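# Wind the cable around a held reel's hub

## Task

With one gripper holding the reel, pin the cable close to one of its ends beneath a finger of that same gripper, then wrap the cable round the reel's hub for more than one complete turn, staying within roughly one cable thickness of the hub over almost the whole turn; any cable doubling back between the flanges subtracts from the turn. Declare completion only while that gripper keeps the reel steady and lifted above the table, the other arm's moving parts are away from both reel and cable, and that other arm is not pressing hard against the holding arm.

## Robot and tools

Robot: two arms, left_arm and right_arm, each ending in a parallel two-finger gripper. Scene frame: origin at table-top height midway between the nominal bases, +x out over the table, +y toward left_arm's side, +z up. Measured bases: left_arm at (+0.052, +0.296, +0.039) m, right_arm at (+0.042, -0.293, +0.050) m, both nearly unrotated. Arm names do not match image left/right. Gripper frame: fingers point along its +z and open/close along its y. end_effector_position is the point between the pads, about 1 cm short of the fingertips; reported poses can be a few cm off, more at long reach.

execute_actions(actions, cameras): actions is a list of actions; each action is a table of up to 15 rows, one row per 1/30 s step, and a short table repeats its last row to fill 15 steps (0.5 s). Every row is one list of 14 numbers in [-1, 1] covering both arms: left_arm dx, dy, dz, rx, ry, rz, opening, then right_arm the same seven. dx..rz are offsets, not poses, measured along scene-frame axes from that arm's Hand target as it stood when the action began (every row counts from that start, not from the previous row); rotation is about the Hand target position, and rx, ry, rz form one rotation vector. Scale: 1.0 = 0.6 m or 180 degrees. Repeating an offset in a new action moves further. Opening is absolute: +1 fully open (0.094 m), -1 closed. Sending six zeros re-requests the current Hand target. An empty actions list returns images and the full state.

move(target, speed, blend, opening_speed, grip_force, blocking, cameras): target is either one 14-number row or a list of up to 15 such rows, same layout and scale as above; each row is an offset from the Hand targets at the start of the move, never from the previous row. Grippers travel in straight lines, take the shorter rotation, all finish together, last at least 0.5 s and are cut at 10 s. speed: m/s, 0.002 to 2.9 (default 0.25), one value or one per target; turning rate is capped at twice that in rad/s. blend: corner-rounding radius in m for lists (0 = stop at each). opening_speed: rate of opening change per second on the -1..+1 scale, at least 0.2; use it to close gently. grip_force: N per pad, 10 to 50, one value or one per arm, persists; below 50 the fingers close slowly. blocking=false returns after about 0.5 s while the move continues. Moves do not avoid obstacles or the other arm; faster moves lag, stray and hit harder. Avoid paths passing close to an arm's own base (can flip its shoulder posture); go around it. The result adds a move: line with the ending (done, off_target, moving, held, fault) and any limits (paced = pose clipped, held = steps withheld). Done means within 10 mm and 2 degrees; it does not reveal contact.

wait(seconds 0 to 10, cameras): lets time pass holding commands; a running move continues. stop(cameras): brakes a running move; faster moves need more room. zoom_image(camera, region [x0, y0, x1, y1] in pixels, at most 504 by 504): enlarges part of a camera's newest image. finished_scene(scene): ends the scene, irreversible; call it only when the goal holds.

Cameras: cam_head_left, cam_head_right, cam_high, cam_low (896x504) and cam_left_wrist, cam_right_wrist (672x504, fisheye); pass names, ["all"] or []. Calibration may be a little off.

Control behaviour: each step the commanded orientation is clipped to within 40 degrees of the measured one. Friction and load can leave a gripper a few cm short of its target; waiting does not fix that, so resend the missing offset. An arm blocked by something keeps pushing until commanded away; to relieve it, command a target back past the gripper. To keep a gripper unchanged, resend its current opening (0 is a real command). "Tool commands" in results lists present commands.

Result lines: end_effector_position (m) and end_effector_quat_wxyz per arm in the scene frame; Hand target (base for the next offsets); Joint positions (rad, last value = finger gap in m); Joint velocities (omitted or "within noise" when still); Joint torques (include gravity, offsets and noise; first three wrap at ±28 N m); grip_measured (opening on the -1..+1 scale, reads slightly wide when empty and narrower than a firmly squeezed part); grip_effort_nm (gripper motor effort, negative = closing, not a pad force); motor temperatures; MOTOR HOT at 75 °C. Joint ranges: waist -2.618..3.054, shoulder 0..3.142, elbow 0..3.142 (straight 2.901), wrist pitch and yaw ±1.571, wrist roll ±2.094.

Avoid: dropping the reel or cable, letting anything leave the table, slamming fixtures, hard pushes, arms or grippers touching or one gripper closing on the other's fingers, strain on the wrist-camera cables (their contact counts as the hand's). Keep loaded arms out of long stretches and impossible targets: at 90 °C an arm folds and idles, at 100 °C it drops. Loose objects may occasionally be nudged by outside pushes.

Each tool is called after "Emit:" as name([rows], argument=value, ...), one row to a line, values as JSON.

## Session

Emit:
execute_actions(actions=[])

Scene clock: 0.00 s.
left_arm: end_effector_position=(+0.3006, +0.1563, +0.3992) grip_measured=+1.000 grip_effort_nm=n/a end_effector_quat_wxyz=(+0.614, +0.051, +0.782, -0.092) | right_arm: end_effector_position=(+0.2469, -0.1367, +0.3953) grip_measured=+1.000 grip_effort_nm=n/a end_effector_quat_wxyz=(+0.496, -0.117, +0.809, +0.294)
Joint positions: left_arm=[-0.946 0.8 1.031 -0.533 -0.693 -0.28 0.094] | right_arm=[0.604 0.683 1.052 -0.713 -0.081 0.362 0.094]
Joint velocities: within noise
Joint torques (N m): no reading
Motor temperatures (°C): left_arm=[30 32 39 38 28 30 31] | right_arm=[31 34 36 35 28 28 29]
Heat: left arm: 39 °C; right arm: 36 °C.
Hand target: left_arm +0.2997, +0.1586, +0.4084; +0.622, +0.044, +0.776, -0.098 | right_arm +0.2447, -0.1383, +0.3958; +0.496, -0.117, +0.809, +0.293
Tool commands: left_gripper/opening=+1.0 right_gripper/opening=+1.0

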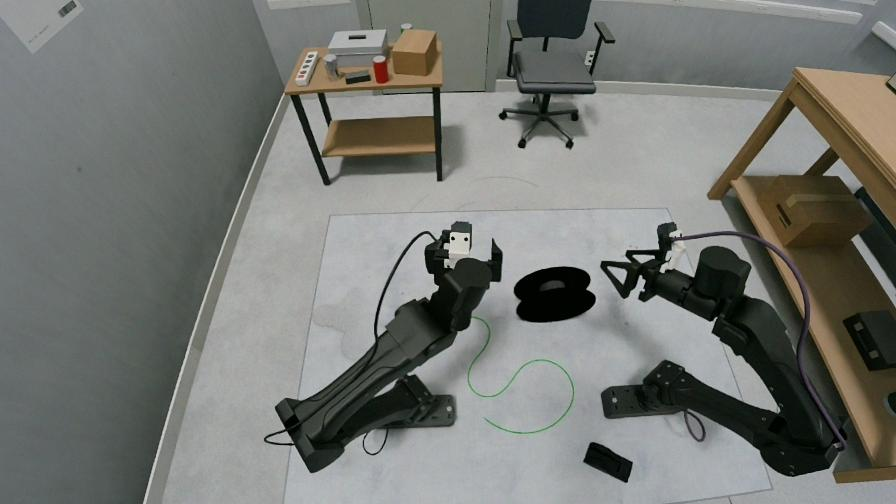

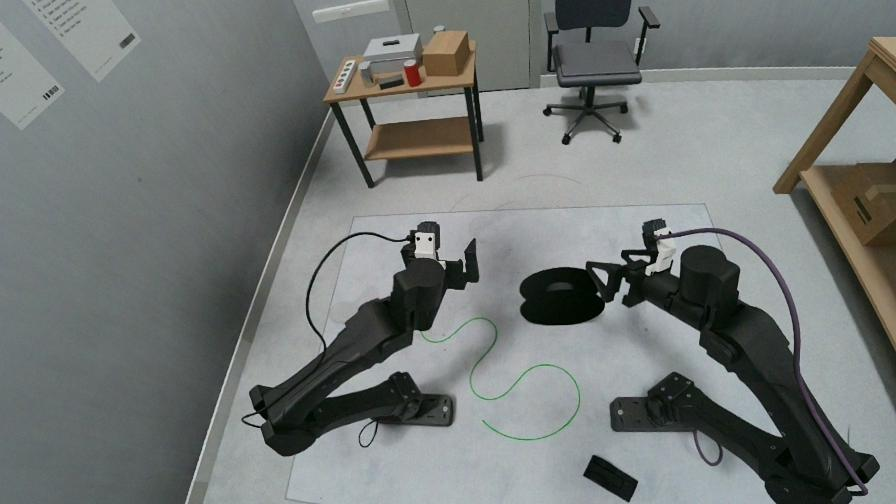

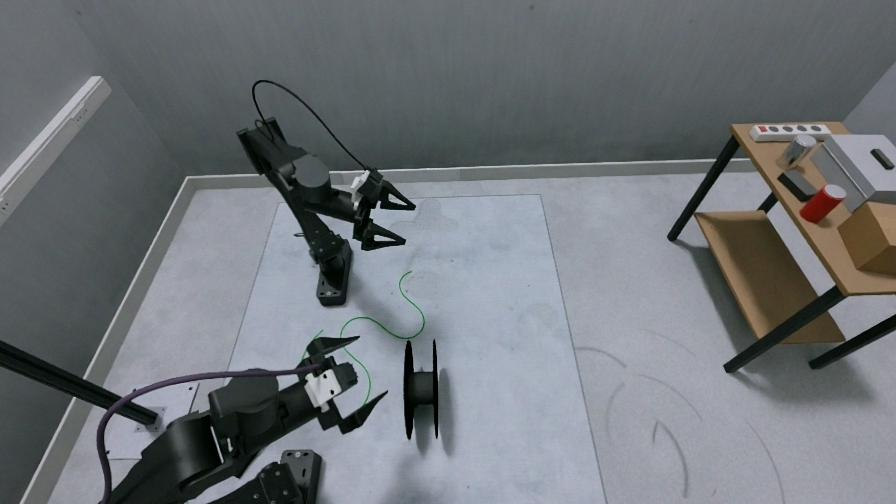

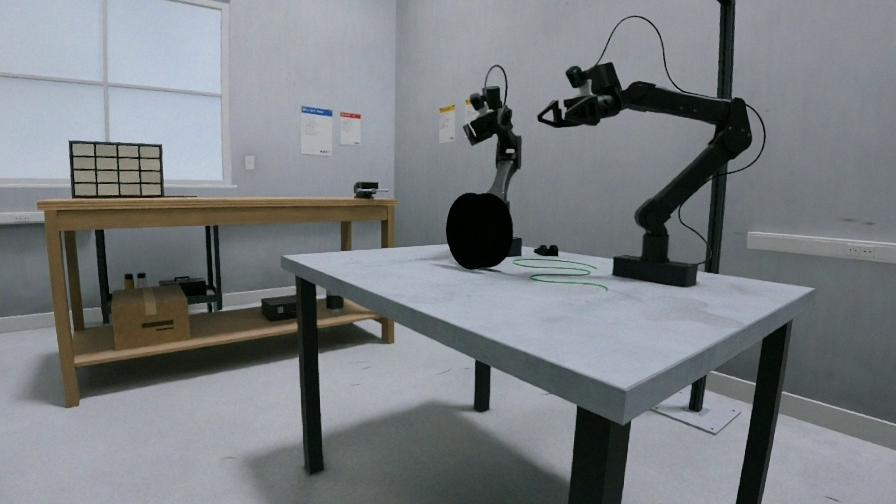

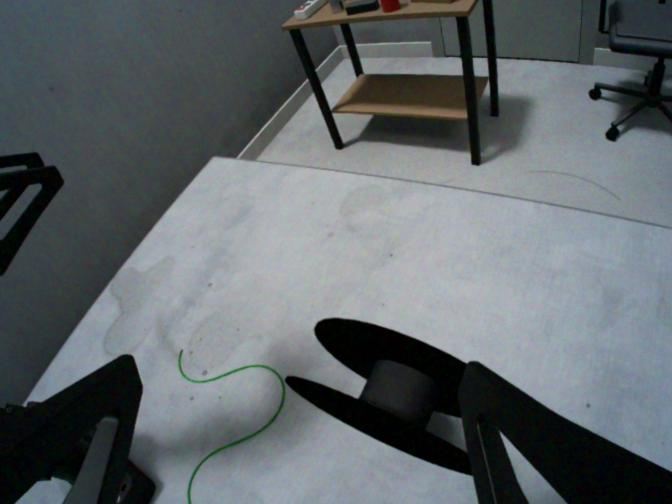

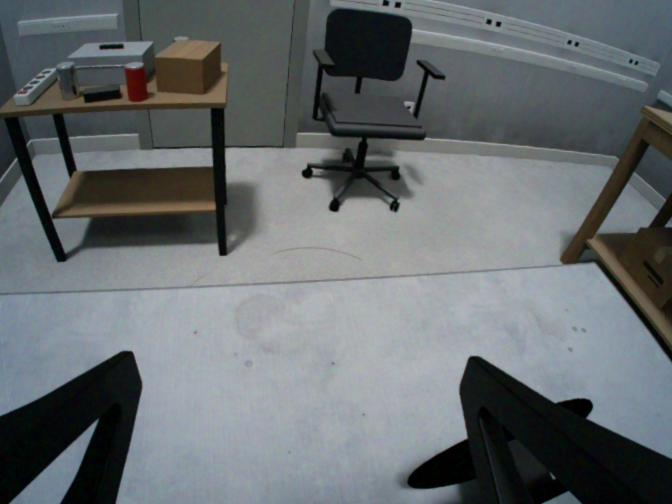

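Emit:
zoom_image(camera="cam_high", region=[280, 250, 500, 450])

Emit:
zoom_image(camera="cam_head_left", region=[440, 240, 660, 490])

Emit:
zoom_image(camera="cam_low", region=[420, 160, 660, 310])

Emit:
zoom_image(camera="cam_left_wrist", region=[160, 290, 500, 500])

Scaled by 2.291 from the camera's 896x504 image, which has a finer 1280x720 frame.

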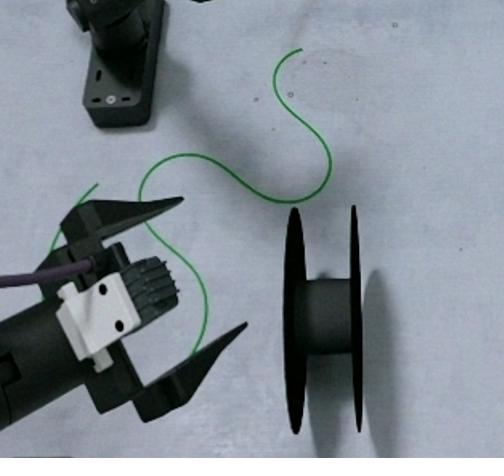

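Scaled by 2.016 from the camera's 896x504 image, which has a finer 1280x720 frame.

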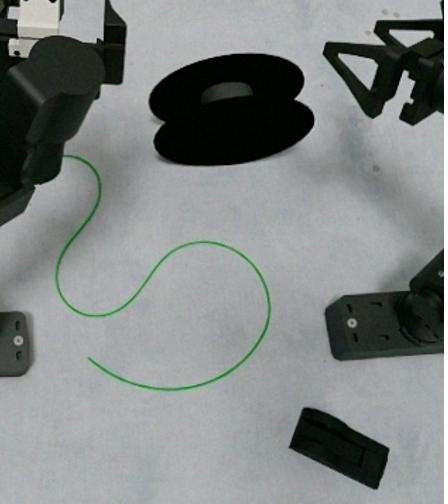

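Scaled by 2.100 from the camera's 896x504 image, which has a finer 1280x720 frame.

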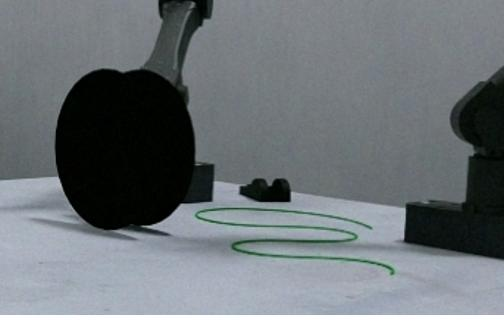

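Scaled by 1.482 from the camera's 672x504 image, which has a finer 960x720 frame.

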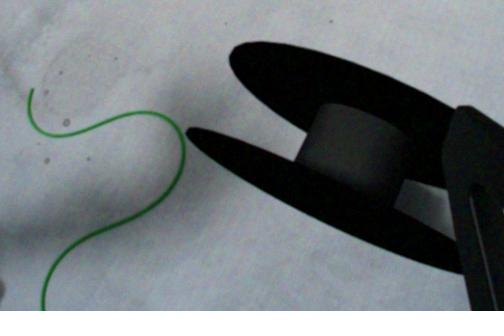

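Emit:
zoom_image(camera="cam_low", region=[450, 50, 640, 150])

Emit:
zoom_image(camera="cam_head_right", region=[580, 210, 760, 330])

Emit:
zoom_image(camera="cam_high", region=[320, 150, 440, 270])

Emit:
zoom_image(camera="cam_right_wrist", region=[380, 330, 672, 504])

Scaled by 2.653 from the camera's 896x504 image, which has a finer 1280x720 frame.

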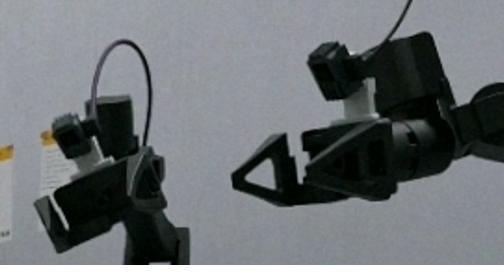

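Scaled by 2.800 from the camera's 896x504 image, which has a finer 1280x720 frame.

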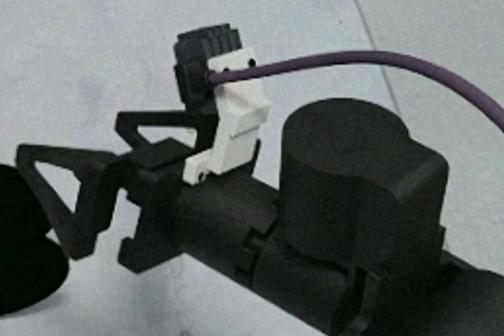

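Scaled by 4.200 from the camera's 896x504 image, which has a finer 1280x720 frame.

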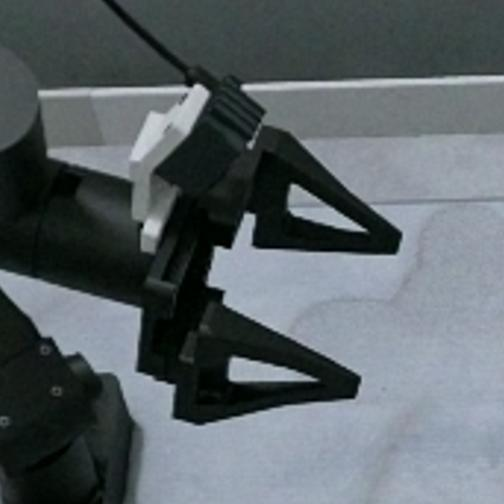

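Scaled by 1.726 from the camera's 672x504 image, which has a finer 960x720 frame.

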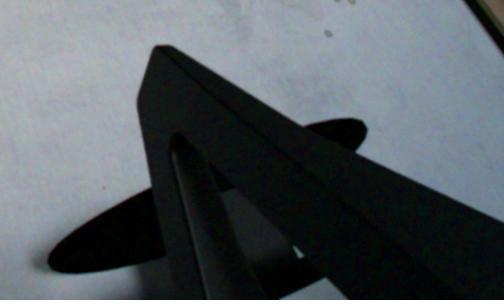

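Emit:
move(target=[-0.0828, 0.069, -0.3473, -0.0427, 0.1906, 0.3470, 0.0, 0.2038, 0.0805, -0.1263, -0.4027, 0.1036, 0.3532, -0.043], cameras=["all"])

Scene clock: 284.80 s.
left_arm: end_effector_position=(+0.2497, +0.1968, +0.1978) grip_measured=+0.003 grip_effort_nm=-0.15 end_effector_quat_wxyz=(+0.331, -0.420, +0.830, +0.162) | right_arm: end_effector_position=(+0.3668, -0.0937, +0.3237) grip_measured=-0.041 grip_effort_nm=-0.11 end_effector_quat_wxyz=(-0.167, +0.692, -0.702, +0.039)
Joint positions: left_arm=[-1.031 1.513 1.172 -1.556 -0.693 -2.072 0.047] | right_arm=[0.56 1.815 2.139 -1.551 -0.001 -1.009 0.045]
Joint torques (N m): left_arm=[0.54 -4.21 5.48 -0.19 -0.4 -0.08] | right_arm=[0.84 -8.21 7.28 1.01 0.02 -0.08]
Motor temperatures (°C): left_arm=[30 29 41 39 27 29 30] | right_arm=[31 31 40 46 27 26 29]
Heat: left arm: 41 °C; right arm: 46 °C.
Hand target: left_arm +0.2499, +0.2000, +0.2000; +0.339, -0.427, +0.819, +0.176 | right_arm +0.3669, -0.0900, +0.3201; +0.000, +0.707, -0.707, +0.000
Off the commanded pose: left_arm 0.004 m, 2 deg | right_arm 0.005 m, 20 deg.
joint sent to its limit (left arm) — joint 4 (wrist pitch), lower limit; joint 6 (wrist roll), lower limit. The joint targets still meet the commanded pose.
joint sent to its limit (right arm) — joint 4 (wrist pitch), lower limit. The joint targets are off in orientation, not in position.
move: off_target (right_arm)
camera_calibration:
cam_left_wrist: T_world_to_cam=[[0.807056, -0.586569, 0.0678089, -0.106951], [-0.549669, -0.788261, -0.2766, 0.383983], [0.215696, 0.185959, -0.95859, 0.198385], [0, 0, 0, 1]] pos_world=[0.254588, 0.203053, 0.303631]
cam_right_wrist: T_world_to_cam=[[0.941943, 0.0117798, 0.335566, -0.461281], [-0.0940676, -0.950107, 0.297404, -0.113543], [0.322326, -0.311703, -0.893838, 0.243888], [0, 0, 0, 1]] pos_world=[0.345208, -0.0264232, 0.406554]

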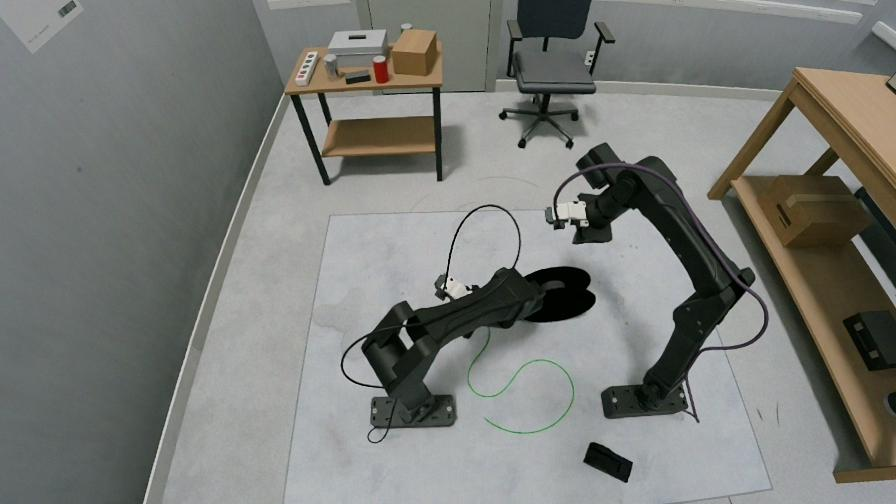

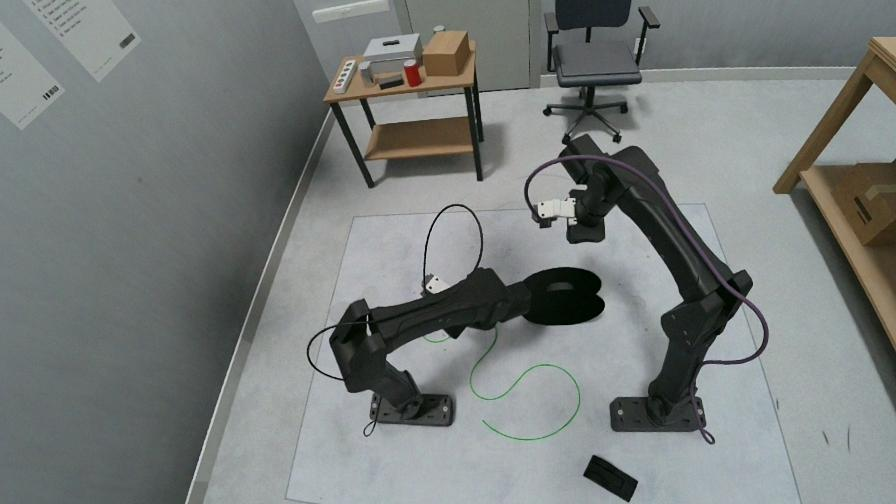

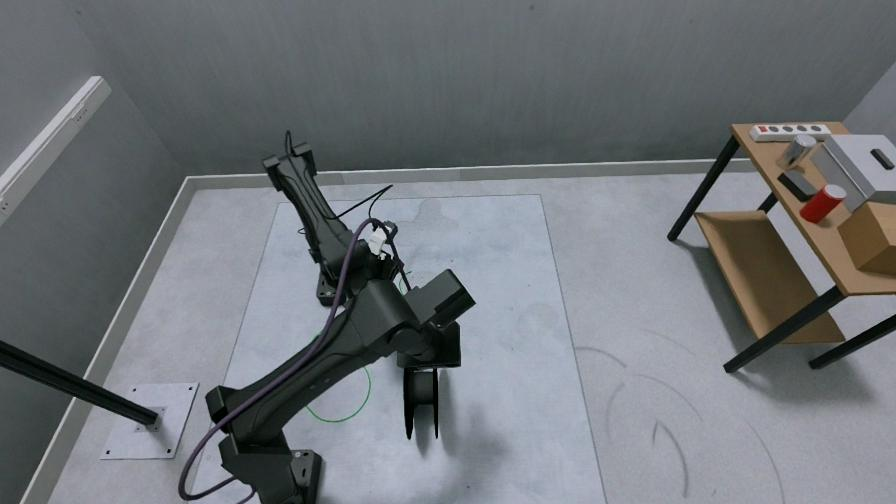

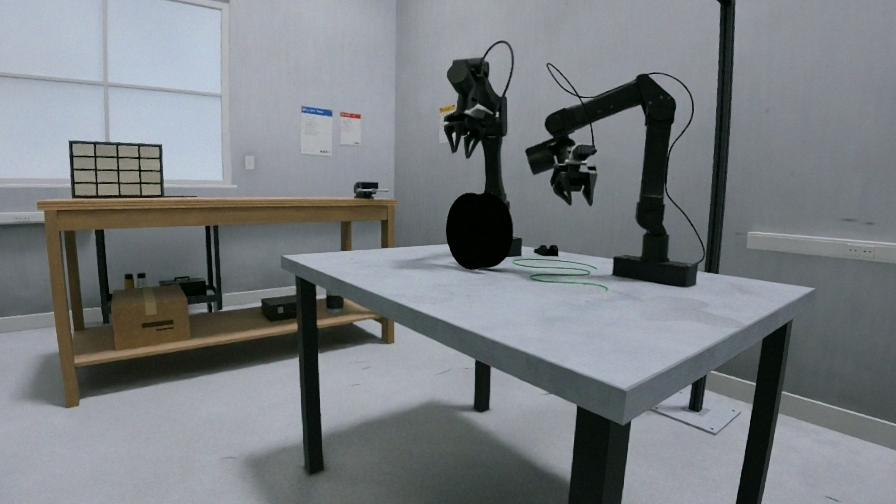

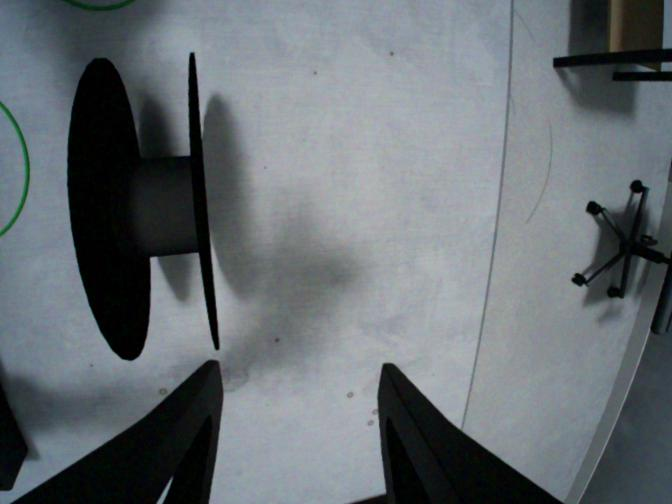

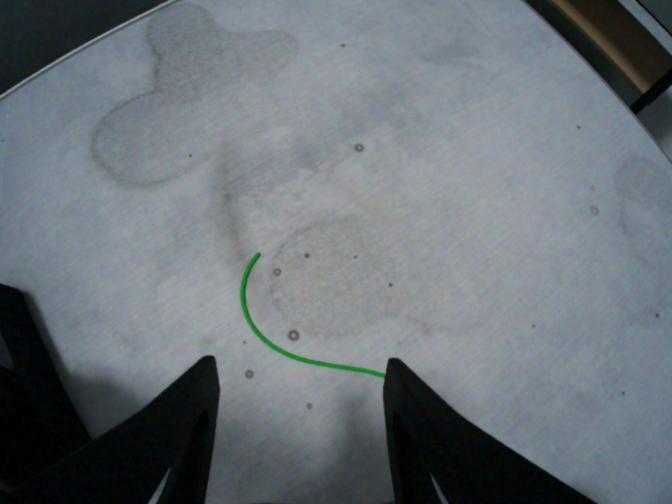

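Emit:
move(target=[0.0202, 0.0, -0.2167, -0.0072, 0.2878, -0.56, -0.3, -0.0198, 0.0033, -0.1252, 0, 0, 0, -0.043], cameras=["cam_left_wrist", "cam_right_wrist", "cam_high", "cam_low"], speed=0.35)

Scene clock: 353.10 s.
left_arm: end_effector_position=(+0.2529, +0.2054, +0.0651) grip_measured=-0.297 grip_effort_nm=-0.15 end_effector_quat_wxyz=(-0.012, +0.438, +0.899, +0.007) | right_arm: end_effector_position=(+0.3600, -0.0888, +0.2598) grip_measured=-0.041 grip_effort_nm=-0.11 end_effector_quat_wxyz=(-0.070, +0.705, -0.705, +0.017)
Joint positions: left_arm=[-0.453 1.486 0.815 -0.925 -0.013 0.469 0.033] | right_arm=[0.583 1.906 2.03 -1.552 0.004 -1.001 0.045]
Joint torques (N m): left_arm=[0.65 -3.84 7.36 0.41 0.1 0.11] | right_arm=[0.72 -9.13 4.81 0.6 -0.03 0.05]
Motor temperatures (°C): left_arm=[30 30 40 35 28 29 30] | right_arm=[31 34 39 37 27 26 29]
Heat: left arm: 40 °C; right arm: 39 °C.
Hand target: left_arm +0.2621, +0.2000, +0.0699; +0.000, +0.439, +0.899, +0.000 | right_arm +0.3551, -0.0881, +0.2449; +0.000, +0.707, -0.707, +0.000
Off the commanded pose: left_arm 0.012 m, 2 deg | right_arm 0.016 m, 8 deg.
joint sent to its limit (right arm) — joint 4 (wrist pitch), lower limit. The joint targets are off in orientation, not in position.
move: off_target (left_arm, right_arm)
camera_calibration:
cam_left_wrist: T_world_to_cam=[[-0.756853, -0.652666, 0.0346587, 0.315683], [-0.560178, 0.675093, 0.480052, 0.0086316], [-0.336712, 0.343914, -0.876555, 0.170854], [0, 0, 0, 1]] pos_world=[0.301289, 0.141449, 0.134678]
cam_right_wrist: T_world_to_cam=[[0.984201, 0.0523364, 0.169142, -0.401938], [-0.0216112, -0.91266, 0.408148, -0.142078], [0.17573, -0.405355, -0.89711, 0.235876], [0, 0, 0, 1]] pos_world=[0.351067, -0.0130199, 0.33758]
Images, in order (width x height): cam_high 896x504, cam_low 896x504, cam_left_wrist 672x504, cam_right_wrist 672x504.

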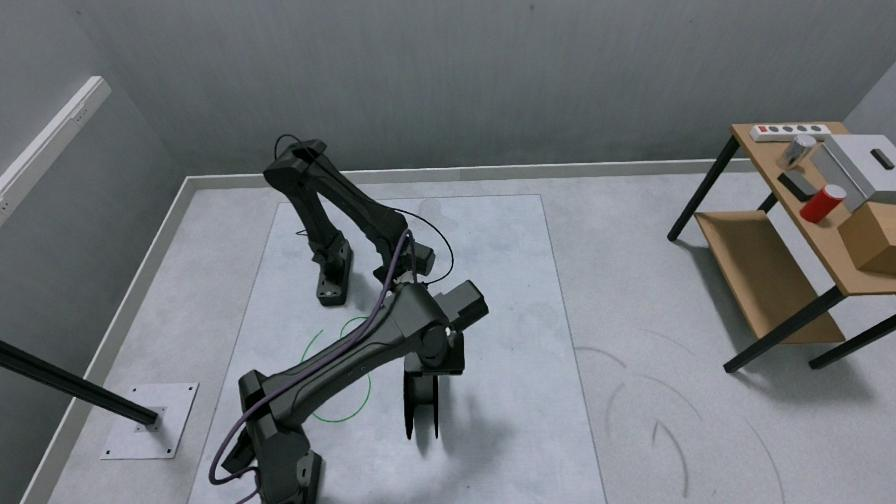

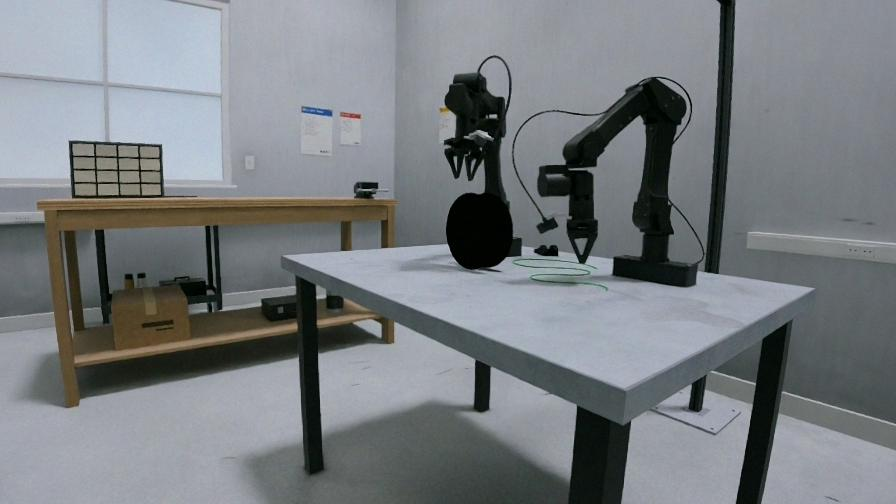

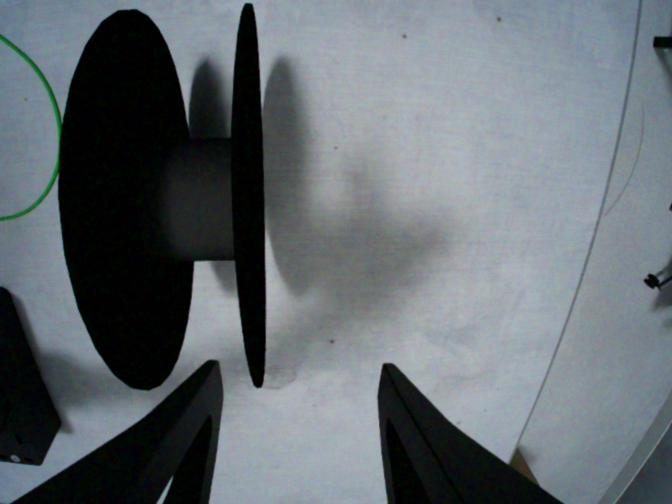

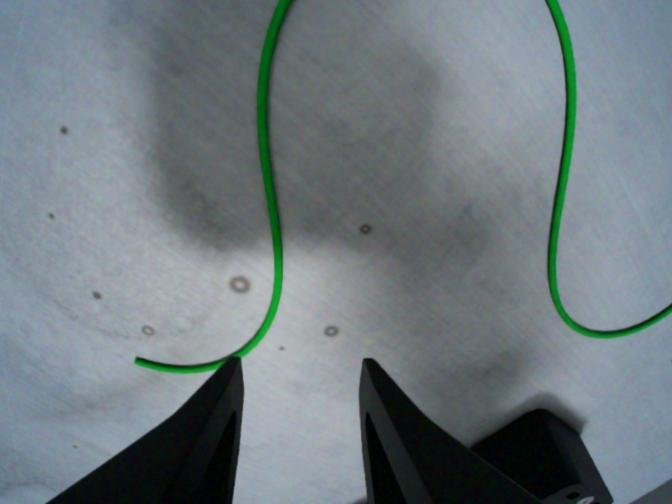

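Emit:
move(target=[0.0128, 0.011, -0.0665, 0, 0, 0, -0.3, -0.0152, 0.0, -0.0498, 0, 0, 0, -0.043], cameras=["cam_left_wrist", "cam_right_wrist"])

Scene clock: 376.07 s.
left_arm: end_effector_position=(+0.2677, +0.2084, +0.0318) grip_measured=-0.297 grip_effort_nm=-0.15 end_effector_quat_wxyz=(-0.004, +0.438, +0.899, +0.006) | right_arm: end_effector_position=(+0.3459, -0.0916, +0.2269) grip_measured=-0.041 grip_effort_nm=-0.11 end_effector_quat_wxyz=(-0.013, +0.707, -0.707, +0.005)
Joint positions: left_arm=[-0.414 1.588 0.763 -0.752 -0.013 0.508 0.033] | right_arm=[0.597 1.934 1.942 -1.552 0.004 -0.986 0.045]
Joint torques (N m): left_arm=[0.55 -4.42 4.53 0.52 0.12 0.06] | right_arm=[0.64 -9.89 5.01 0.67 -0.04 0.05]
Heat: left arm: 42 °C; right arm: 38 °C.
Hand target: left_arm +0.2697, +0.2066, +0.0301; +0.001, +0.439, +0.899, +0.000 | right_arm +0.3460, -0.0881, +0.2150; +0.000, +0.707, -0.707, +0.001
Off the commanded pose: left_arm 0.003 m, 1 deg | right_arm 0.012 m, 2 deg.
move: off_target (right_arm)
camera_calibration:
cam_left_wrist: T_world_to_cam=[[-0.757309, -0.652427, 0.0286811, 0.330314], [-0.567273, 0.678955, 0.466071, 0.0324323], [-0.32355, 0.336689, -0.884282, 0.143876], [0, 0, 0, 1]] pos_world=[0.315099, 0.145044, 0.102638]
cam_right_wrist: T_world_to_cam=[[0.995851, 0.0598109, 0.0685836, -0.362897], [0.0211661, -0.885234, 0.464665, -0.156597], [0.0885046, -0.461285, -0.882827, 0.229462], [0, 0, 0, 1]] pos_world=[0.344398, -0.0110719, 0.300229]
Images, in order (width x height): cam_left_wrist 672x504, cam_right_wrist 672x504.

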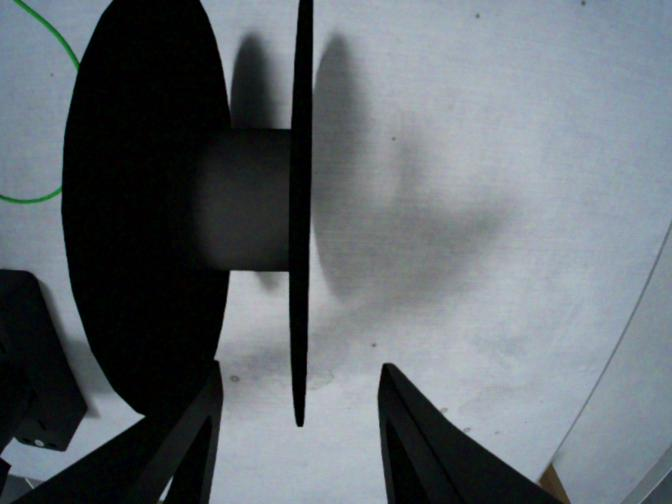

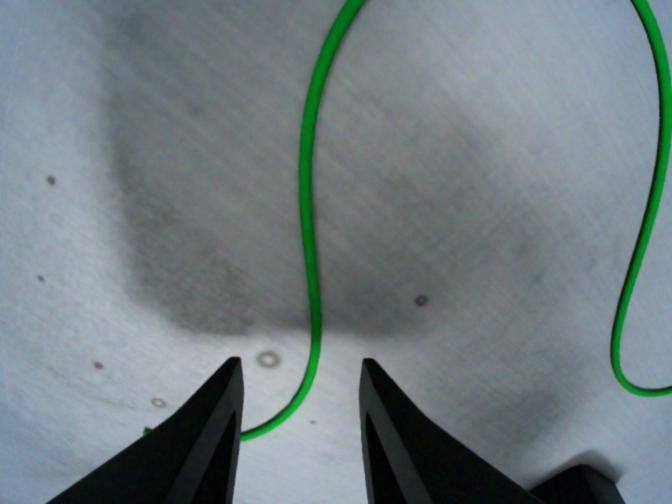

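Emit:
move(target=[-0.0033, -0.005, -0.0202, 0, 0, 0, -0.3, 0.0, 0.0, -0.0667, 0, 0, 0, -0.043], cameras=["cam_left_wrist", "cam_right_wrist"], speed=0.1)

Scene clock: 388.10 s.
left_arm: end_effector_position=(+0.2682, +0.2082, +0.0205) grip_measured=-0.297 grip_effort_nm=-0.15 end_effector_quat_wxyz=(-0.002, +0.438, +0.899, +0.006) | right_arm: end_effector_position=(+0.3477, -0.0905, +0.1801) grip_measured=-0.041 grip_effort_nm=-0.11 end_effector_quat_wxyz=(-0.003, +0.707, -0.707, +0.003)
Joint positions: left_arm=[-0.414 1.616 0.738 -0.695 -0.013 0.508 0.033] | right_arm=[0.597 1.934 1.754 -1.385 0.004 -0.986 0.045]
Joint torques (N m): left_arm=[-0.69 -4.46 4.25 0.53 0.11 -0.09] | right_arm=[0.64 -11.97 5.01 0.67 -0.04 0.04]
Heat: left arm: 41 °C; right arm: 38 °C.
Hand target: left_arm +0.2677, +0.2036, +0.0179; +0.000, +0.439, +0.899, +0.000 | right_arm +0.3461, -0.0881, +0.1750; +0.000, +0.707, -0.707, +0.001
Off the commanded pose: left_arm 0.005 m, 1 deg | right_arm 0.006 m, 0 deg.
move: done
camera_calibration:
cam_left_wrist: T_world_to_cam=[[-0.756905, -0.65296, 0.0271627, 0.330883], [-0.569238, 0.679133, 0.463406, 0.0386874], [-0.321033, 0.335293, -0.88573, 0.133727], [0, 0, 0, 1]] pos_world=[0.3154, 0.144942, 0.09153]
cam_right_wrist: T_world_to_cam=[[0.996904, 0.0600488, 0.0507693, -0.358632], [0.0288528, -0.879936, 0.474215, -0.137787], [0.0731498, -0.471282, -0.878944, 0.192167], [0, 0, 0, 1]] pos_world=[0.34744, -0.00914368, 0.252452]
Images, in order (width x height): cam_left_wrist 672x504, cam_right_wrist 672x504.

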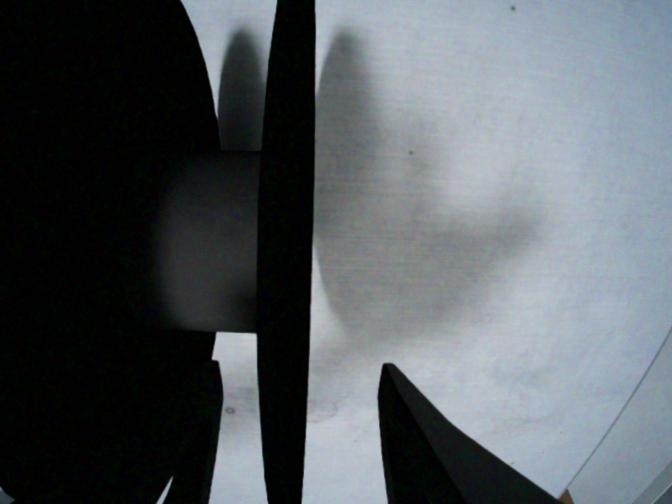

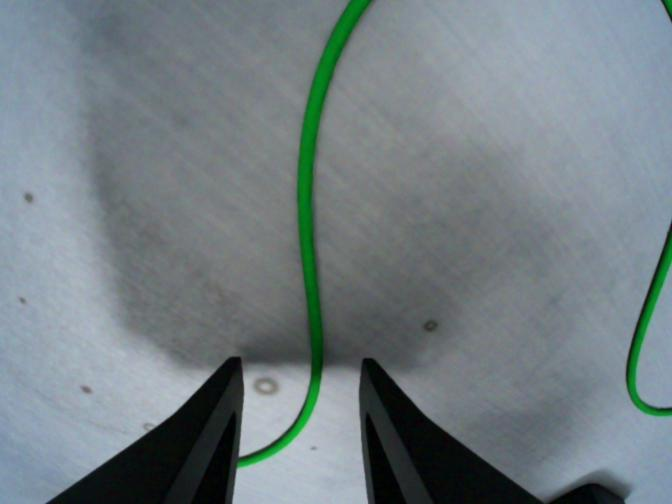

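Emit:
move(target=[0, 0.0, -0.0165, 0, 0, 0, -0.3, 0.0, 0.0, 0.0, 0, 0, 0, -1.0], cameras=["cam_left_wrist", "cam_right_wrist", "cam_low"], speed=0.05, opening_speed=0.5)

Scene clock: 395.43 s.
left_arm: end_effector_position=(+0.2674, +0.2085, +0.0150) grip_measured=-0.297 grip_effort_nm=-0.14 end_effector_quat_wxyz=(-0.004, +0.438, +0.899, +0.006) | right_arm: end_effector_position=(+0.3484, -0.0902, +0.1801) grip_measured=-0.955 grip_effort_nm=-0.99 end_effector_quat_wxyz=(-0.004, +0.707, -0.708, +0.003)
Joint positions: left_arm=[-0.414 1.632 0.727 -0.672 -0.013 0.508 0.033] | right_arm=[0.597 1.934 1.754 -1.382 0.005 -0.985 0.002]
Joint torques (N m): left_arm=[-0.7 -3.75 3.54 0.75 0.11 -0.05] | right_arm=[0.64 -11.99 5.03 0.6 -0.05 0.04]
Heat: left arm: 40 °C; right arm: 38 °C.
Hand target: left_arm +0.2678, +0.2037, +0.0080; +0.000, +0.439, +0.899, +0.000 | right_arm +0.3460, -0.0881, +0.1750; +0.000, +0.707, -0.707, +0.001
Off the commanded pose: left_arm 0.008 m, 1 deg | right_arm 0.006 m, 1 deg.
move: done
camera_calibration:
cam_left_wrist: T_world_to_cam=[[-0.756802, -0.653011, 0.0287699, 0.330618], [-0.567672, 0.678444, 0.466328, 0.0401805], [-0.324036, 0.336586, -0.884144, 0.128924], [0, 0, 0, 1]] pos_world=[0.314798, 0.145243, 0.0857386]
cam_right_wrist: T_world_to_cam=[[0.996803, 0.0588817, 0.0540039, -0.360031], [0.0263372, -0.880302, 0.473682, -0.136667], [0.075431, -0.470746, -0.879039, 0.191536], [0, 0, 0, 1]] pos_world=[0.348032, -0.00894375, 0.252548]
Images, in order (width x height): cam_low 896x504, cam_left_wrist 672x504, cam_right_wrist 672x504.

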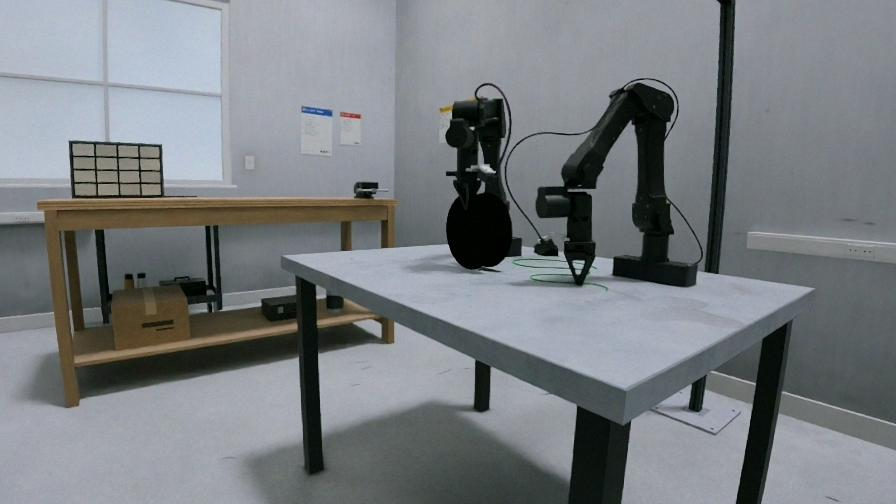

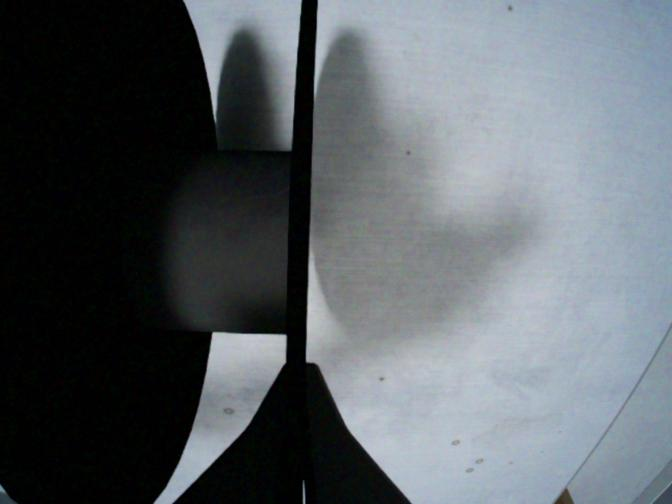

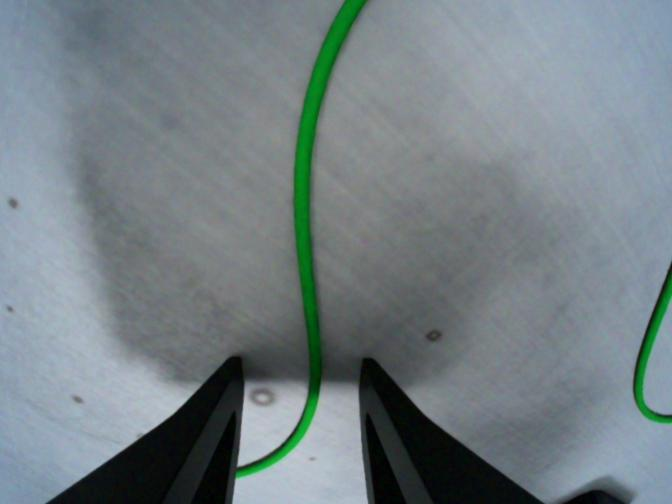

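Emit:
move(target=[0, 0.0, 0.005, 0, 0, 0, -1.0, 0.0, 0.0, 0.0, 0, 0, 0, -1.0], cameras=["cam_right_wrist"], speed=0.05, grip_force=[20, 50])

Scene clock: 403.47 s.
left_arm: end_effector_position=(+0.2684, +0.2078, +0.0150) grip_measured=-0.945 grip_effort_nm=-0.47 end_effector_quat_wxyz=(-0.001, +0.438, +0.899, +0.006) | right_arm: end_effector_position=(+0.3484, -0.0902, +0.1801) grip_measured=-0.955 grip_effort_nm=-1.02 end_effector_quat_wxyz=(-0.004, +0.707, -0.708, +0.003)
Joint positions: left_arm=[-0.414 1.632 0.727 -0.668 -0.011 0.508 0.003] | right_arm=[0.597 1.934 1.754 -1.382 0.005 -0.985 0.002]
Joint torques (N m): left_arm=[-0.73 -4.25 4.07 0.6 0.11 -0.08] | right_arm=[0.64 -11.97 4.97 0.61 -0.05 0.03]
Heat: left arm: 40 °C; right arm: 38 °C.
Hand target: left_arm +0.2677, +0.2037, +0.0110; +0.000, +0.439, +0.899, +0.000 | right_arm +0.3460, -0.0881, +0.1750; +0.000, +0.707, -0.707, +0.001
Off the commanded pose: left_arm 0.006 m, 1 deg | right_arm 0.006 m, 1 deg.
grip_force (N): 20, 50
move: done
camera_calibration:
cam_right_wrist: T_world_to_cam=[[0.996803, 0.0588817, 0.0540039, -0.360031], [0.0263372, -0.880302, 0.473682, -0.136667], [0.075431, -0.470746, -0.879039, 0.191536], [0, 0, 0, 1]] pos_world=[0.348032, -0.00894375, 0.252548]
Images, in order (width x height): cam_right_wrist 672x504.

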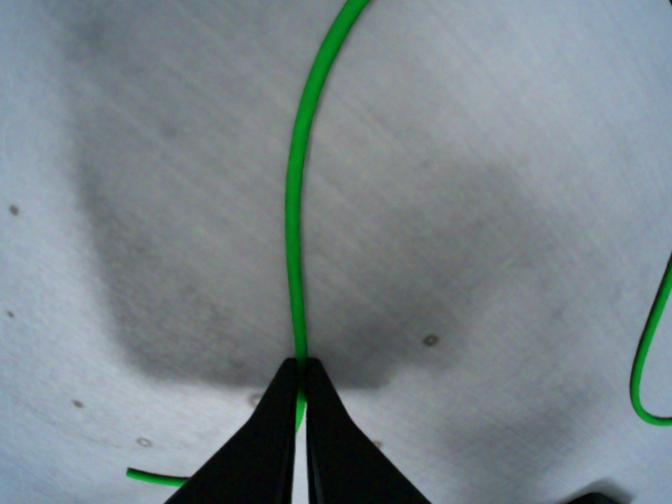

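Emit:
move(target=[0, 0.0, 0.25, 0, 0, 0, -1.0, 0.0, 0.0, 0.05, 0, 0, 0, -1.0], cameras=["all"], speed=0.1)

Scene clock: 408.37 s.
left_arm: end_effector_position=(+0.2647, +0.2094, +0.1484) grip_measured=-0.946 grip_effort_nm=-0.49 end_effector_quat_wxyz=(-0.021, +0.438, +0.899, +0.004) | right_arm: end_effector_position=(+0.3471, -0.0914, +0.2045) grip_measured=-0.955 grip_effort_nm=-1.02 end_effector_quat_wxyz=(-0.006, +0.707, -0.708, +0.005)
Joint positions: left_arm=[-0.414 1.454 1.13 -1.289 -0.011 0.508 0.003] | right_arm=[0.597 1.934 1.851 -1.475 0.007 -0.985 0.002]
Joint torques (N m): left_arm=[-0.73 -6.49 7.72 0.27 0.11 -0.05] | right_arm=[0.61 -10.78 7.86 0.29 -0.07 0.03]
Heat: left arm: 40 °C; right arm: 38 °C.
Hand target: left_arm +0.2678, +0.2037, +0.1611; +0.000, +0.439, +0.899, +0.000 | right_arm +0.3460, -0.0881, +0.2050; +0.000, +0.707, -0.707, +0.000
Off the commanded pose: left_arm 0.014 m, 3 deg | right_arm 0.004 m, 1 deg.
grip_force (N): 20, 50
move: off_target (left_arm)
camera_calibration:
cam_left_wrist: T_world_to_cam=[[-0.755587, -0.653448, 0.0457566, 0.322537], [-0.55183, 0.672609, 0.493032, -0.0310633], [-0.352947, 0.347279, -0.868807, 0.248804], [0, 0, 0, 1]] pos_world=[0.314377, 0.14525, 0.216719]
cam_right_wrist: T_world_to_cam=[[0.996582, 0.0588006, 0.0580326, -0.360719], [0.0244211, -0.880724, 0.473, -0.148437], [0.0789234, -0.469966, -0.879149, 0.211452], [0, 0, 0, 1]] pos_world=[0.346422, -0.0101459, 0.277042]

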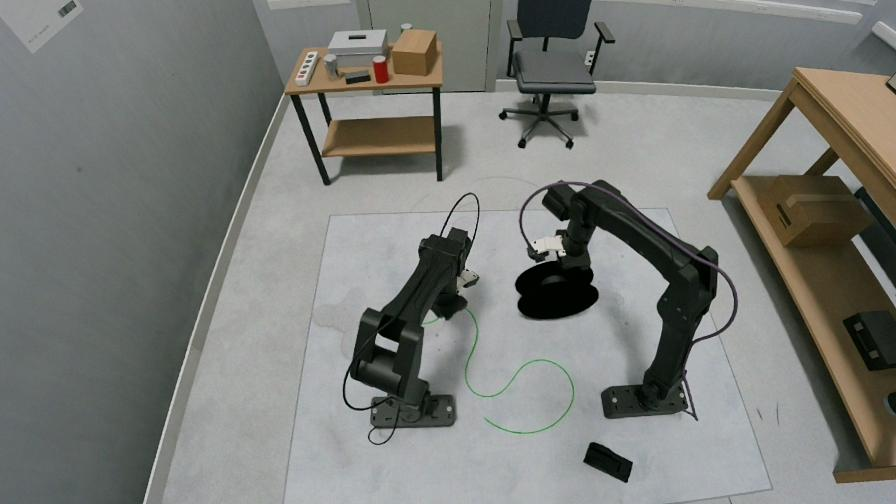

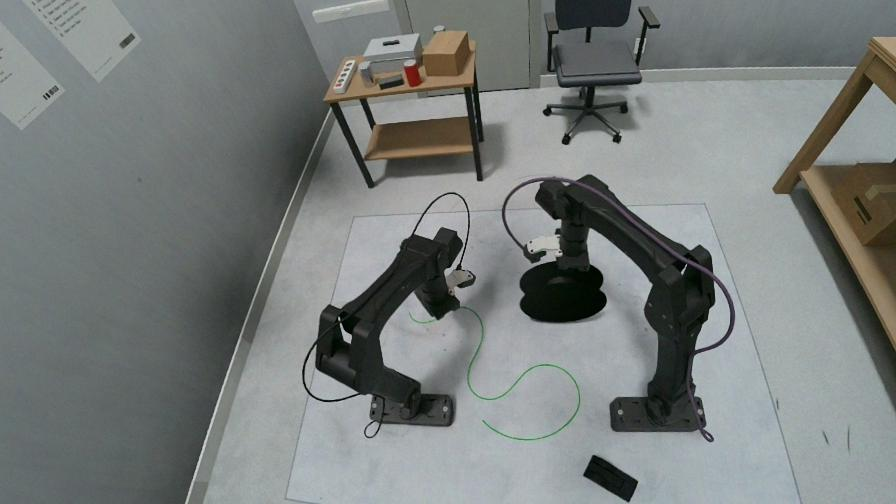

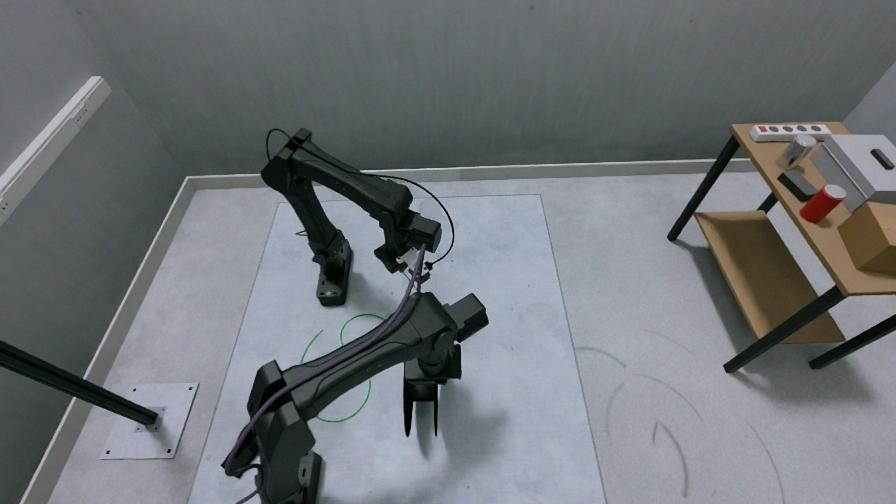

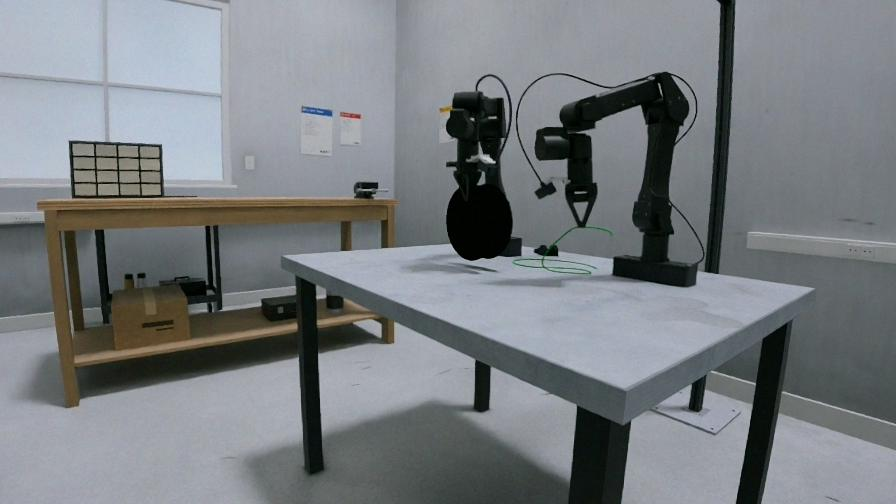

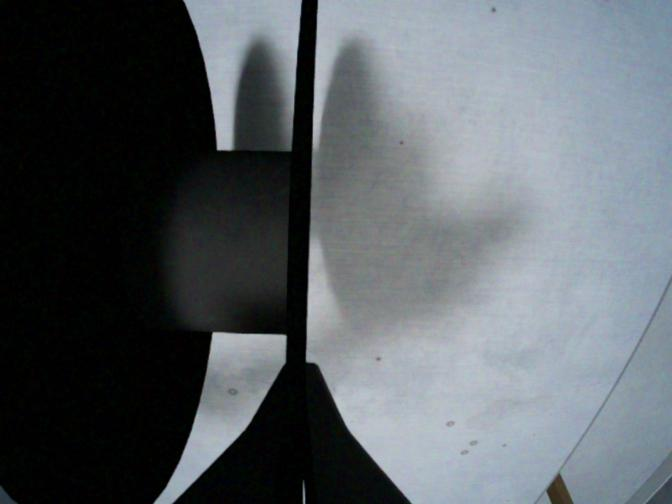

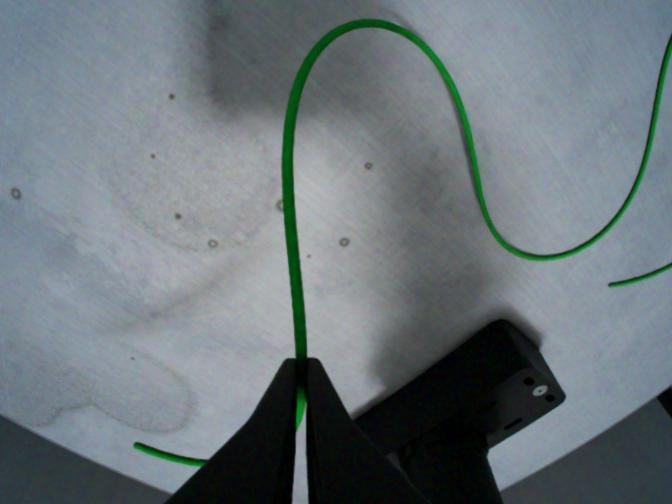

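Emit:
zoom_image(camera="cam_low", region=[430, 170, 660, 300])

Scaled by 2.191 from the camera's 896x504 image, which has a finer 1280x720 frame.

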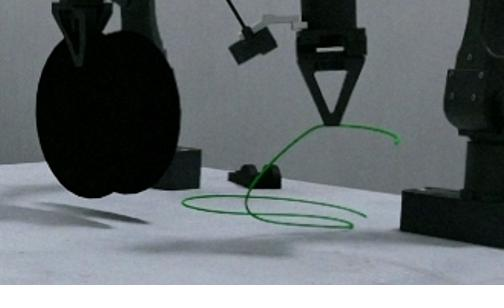

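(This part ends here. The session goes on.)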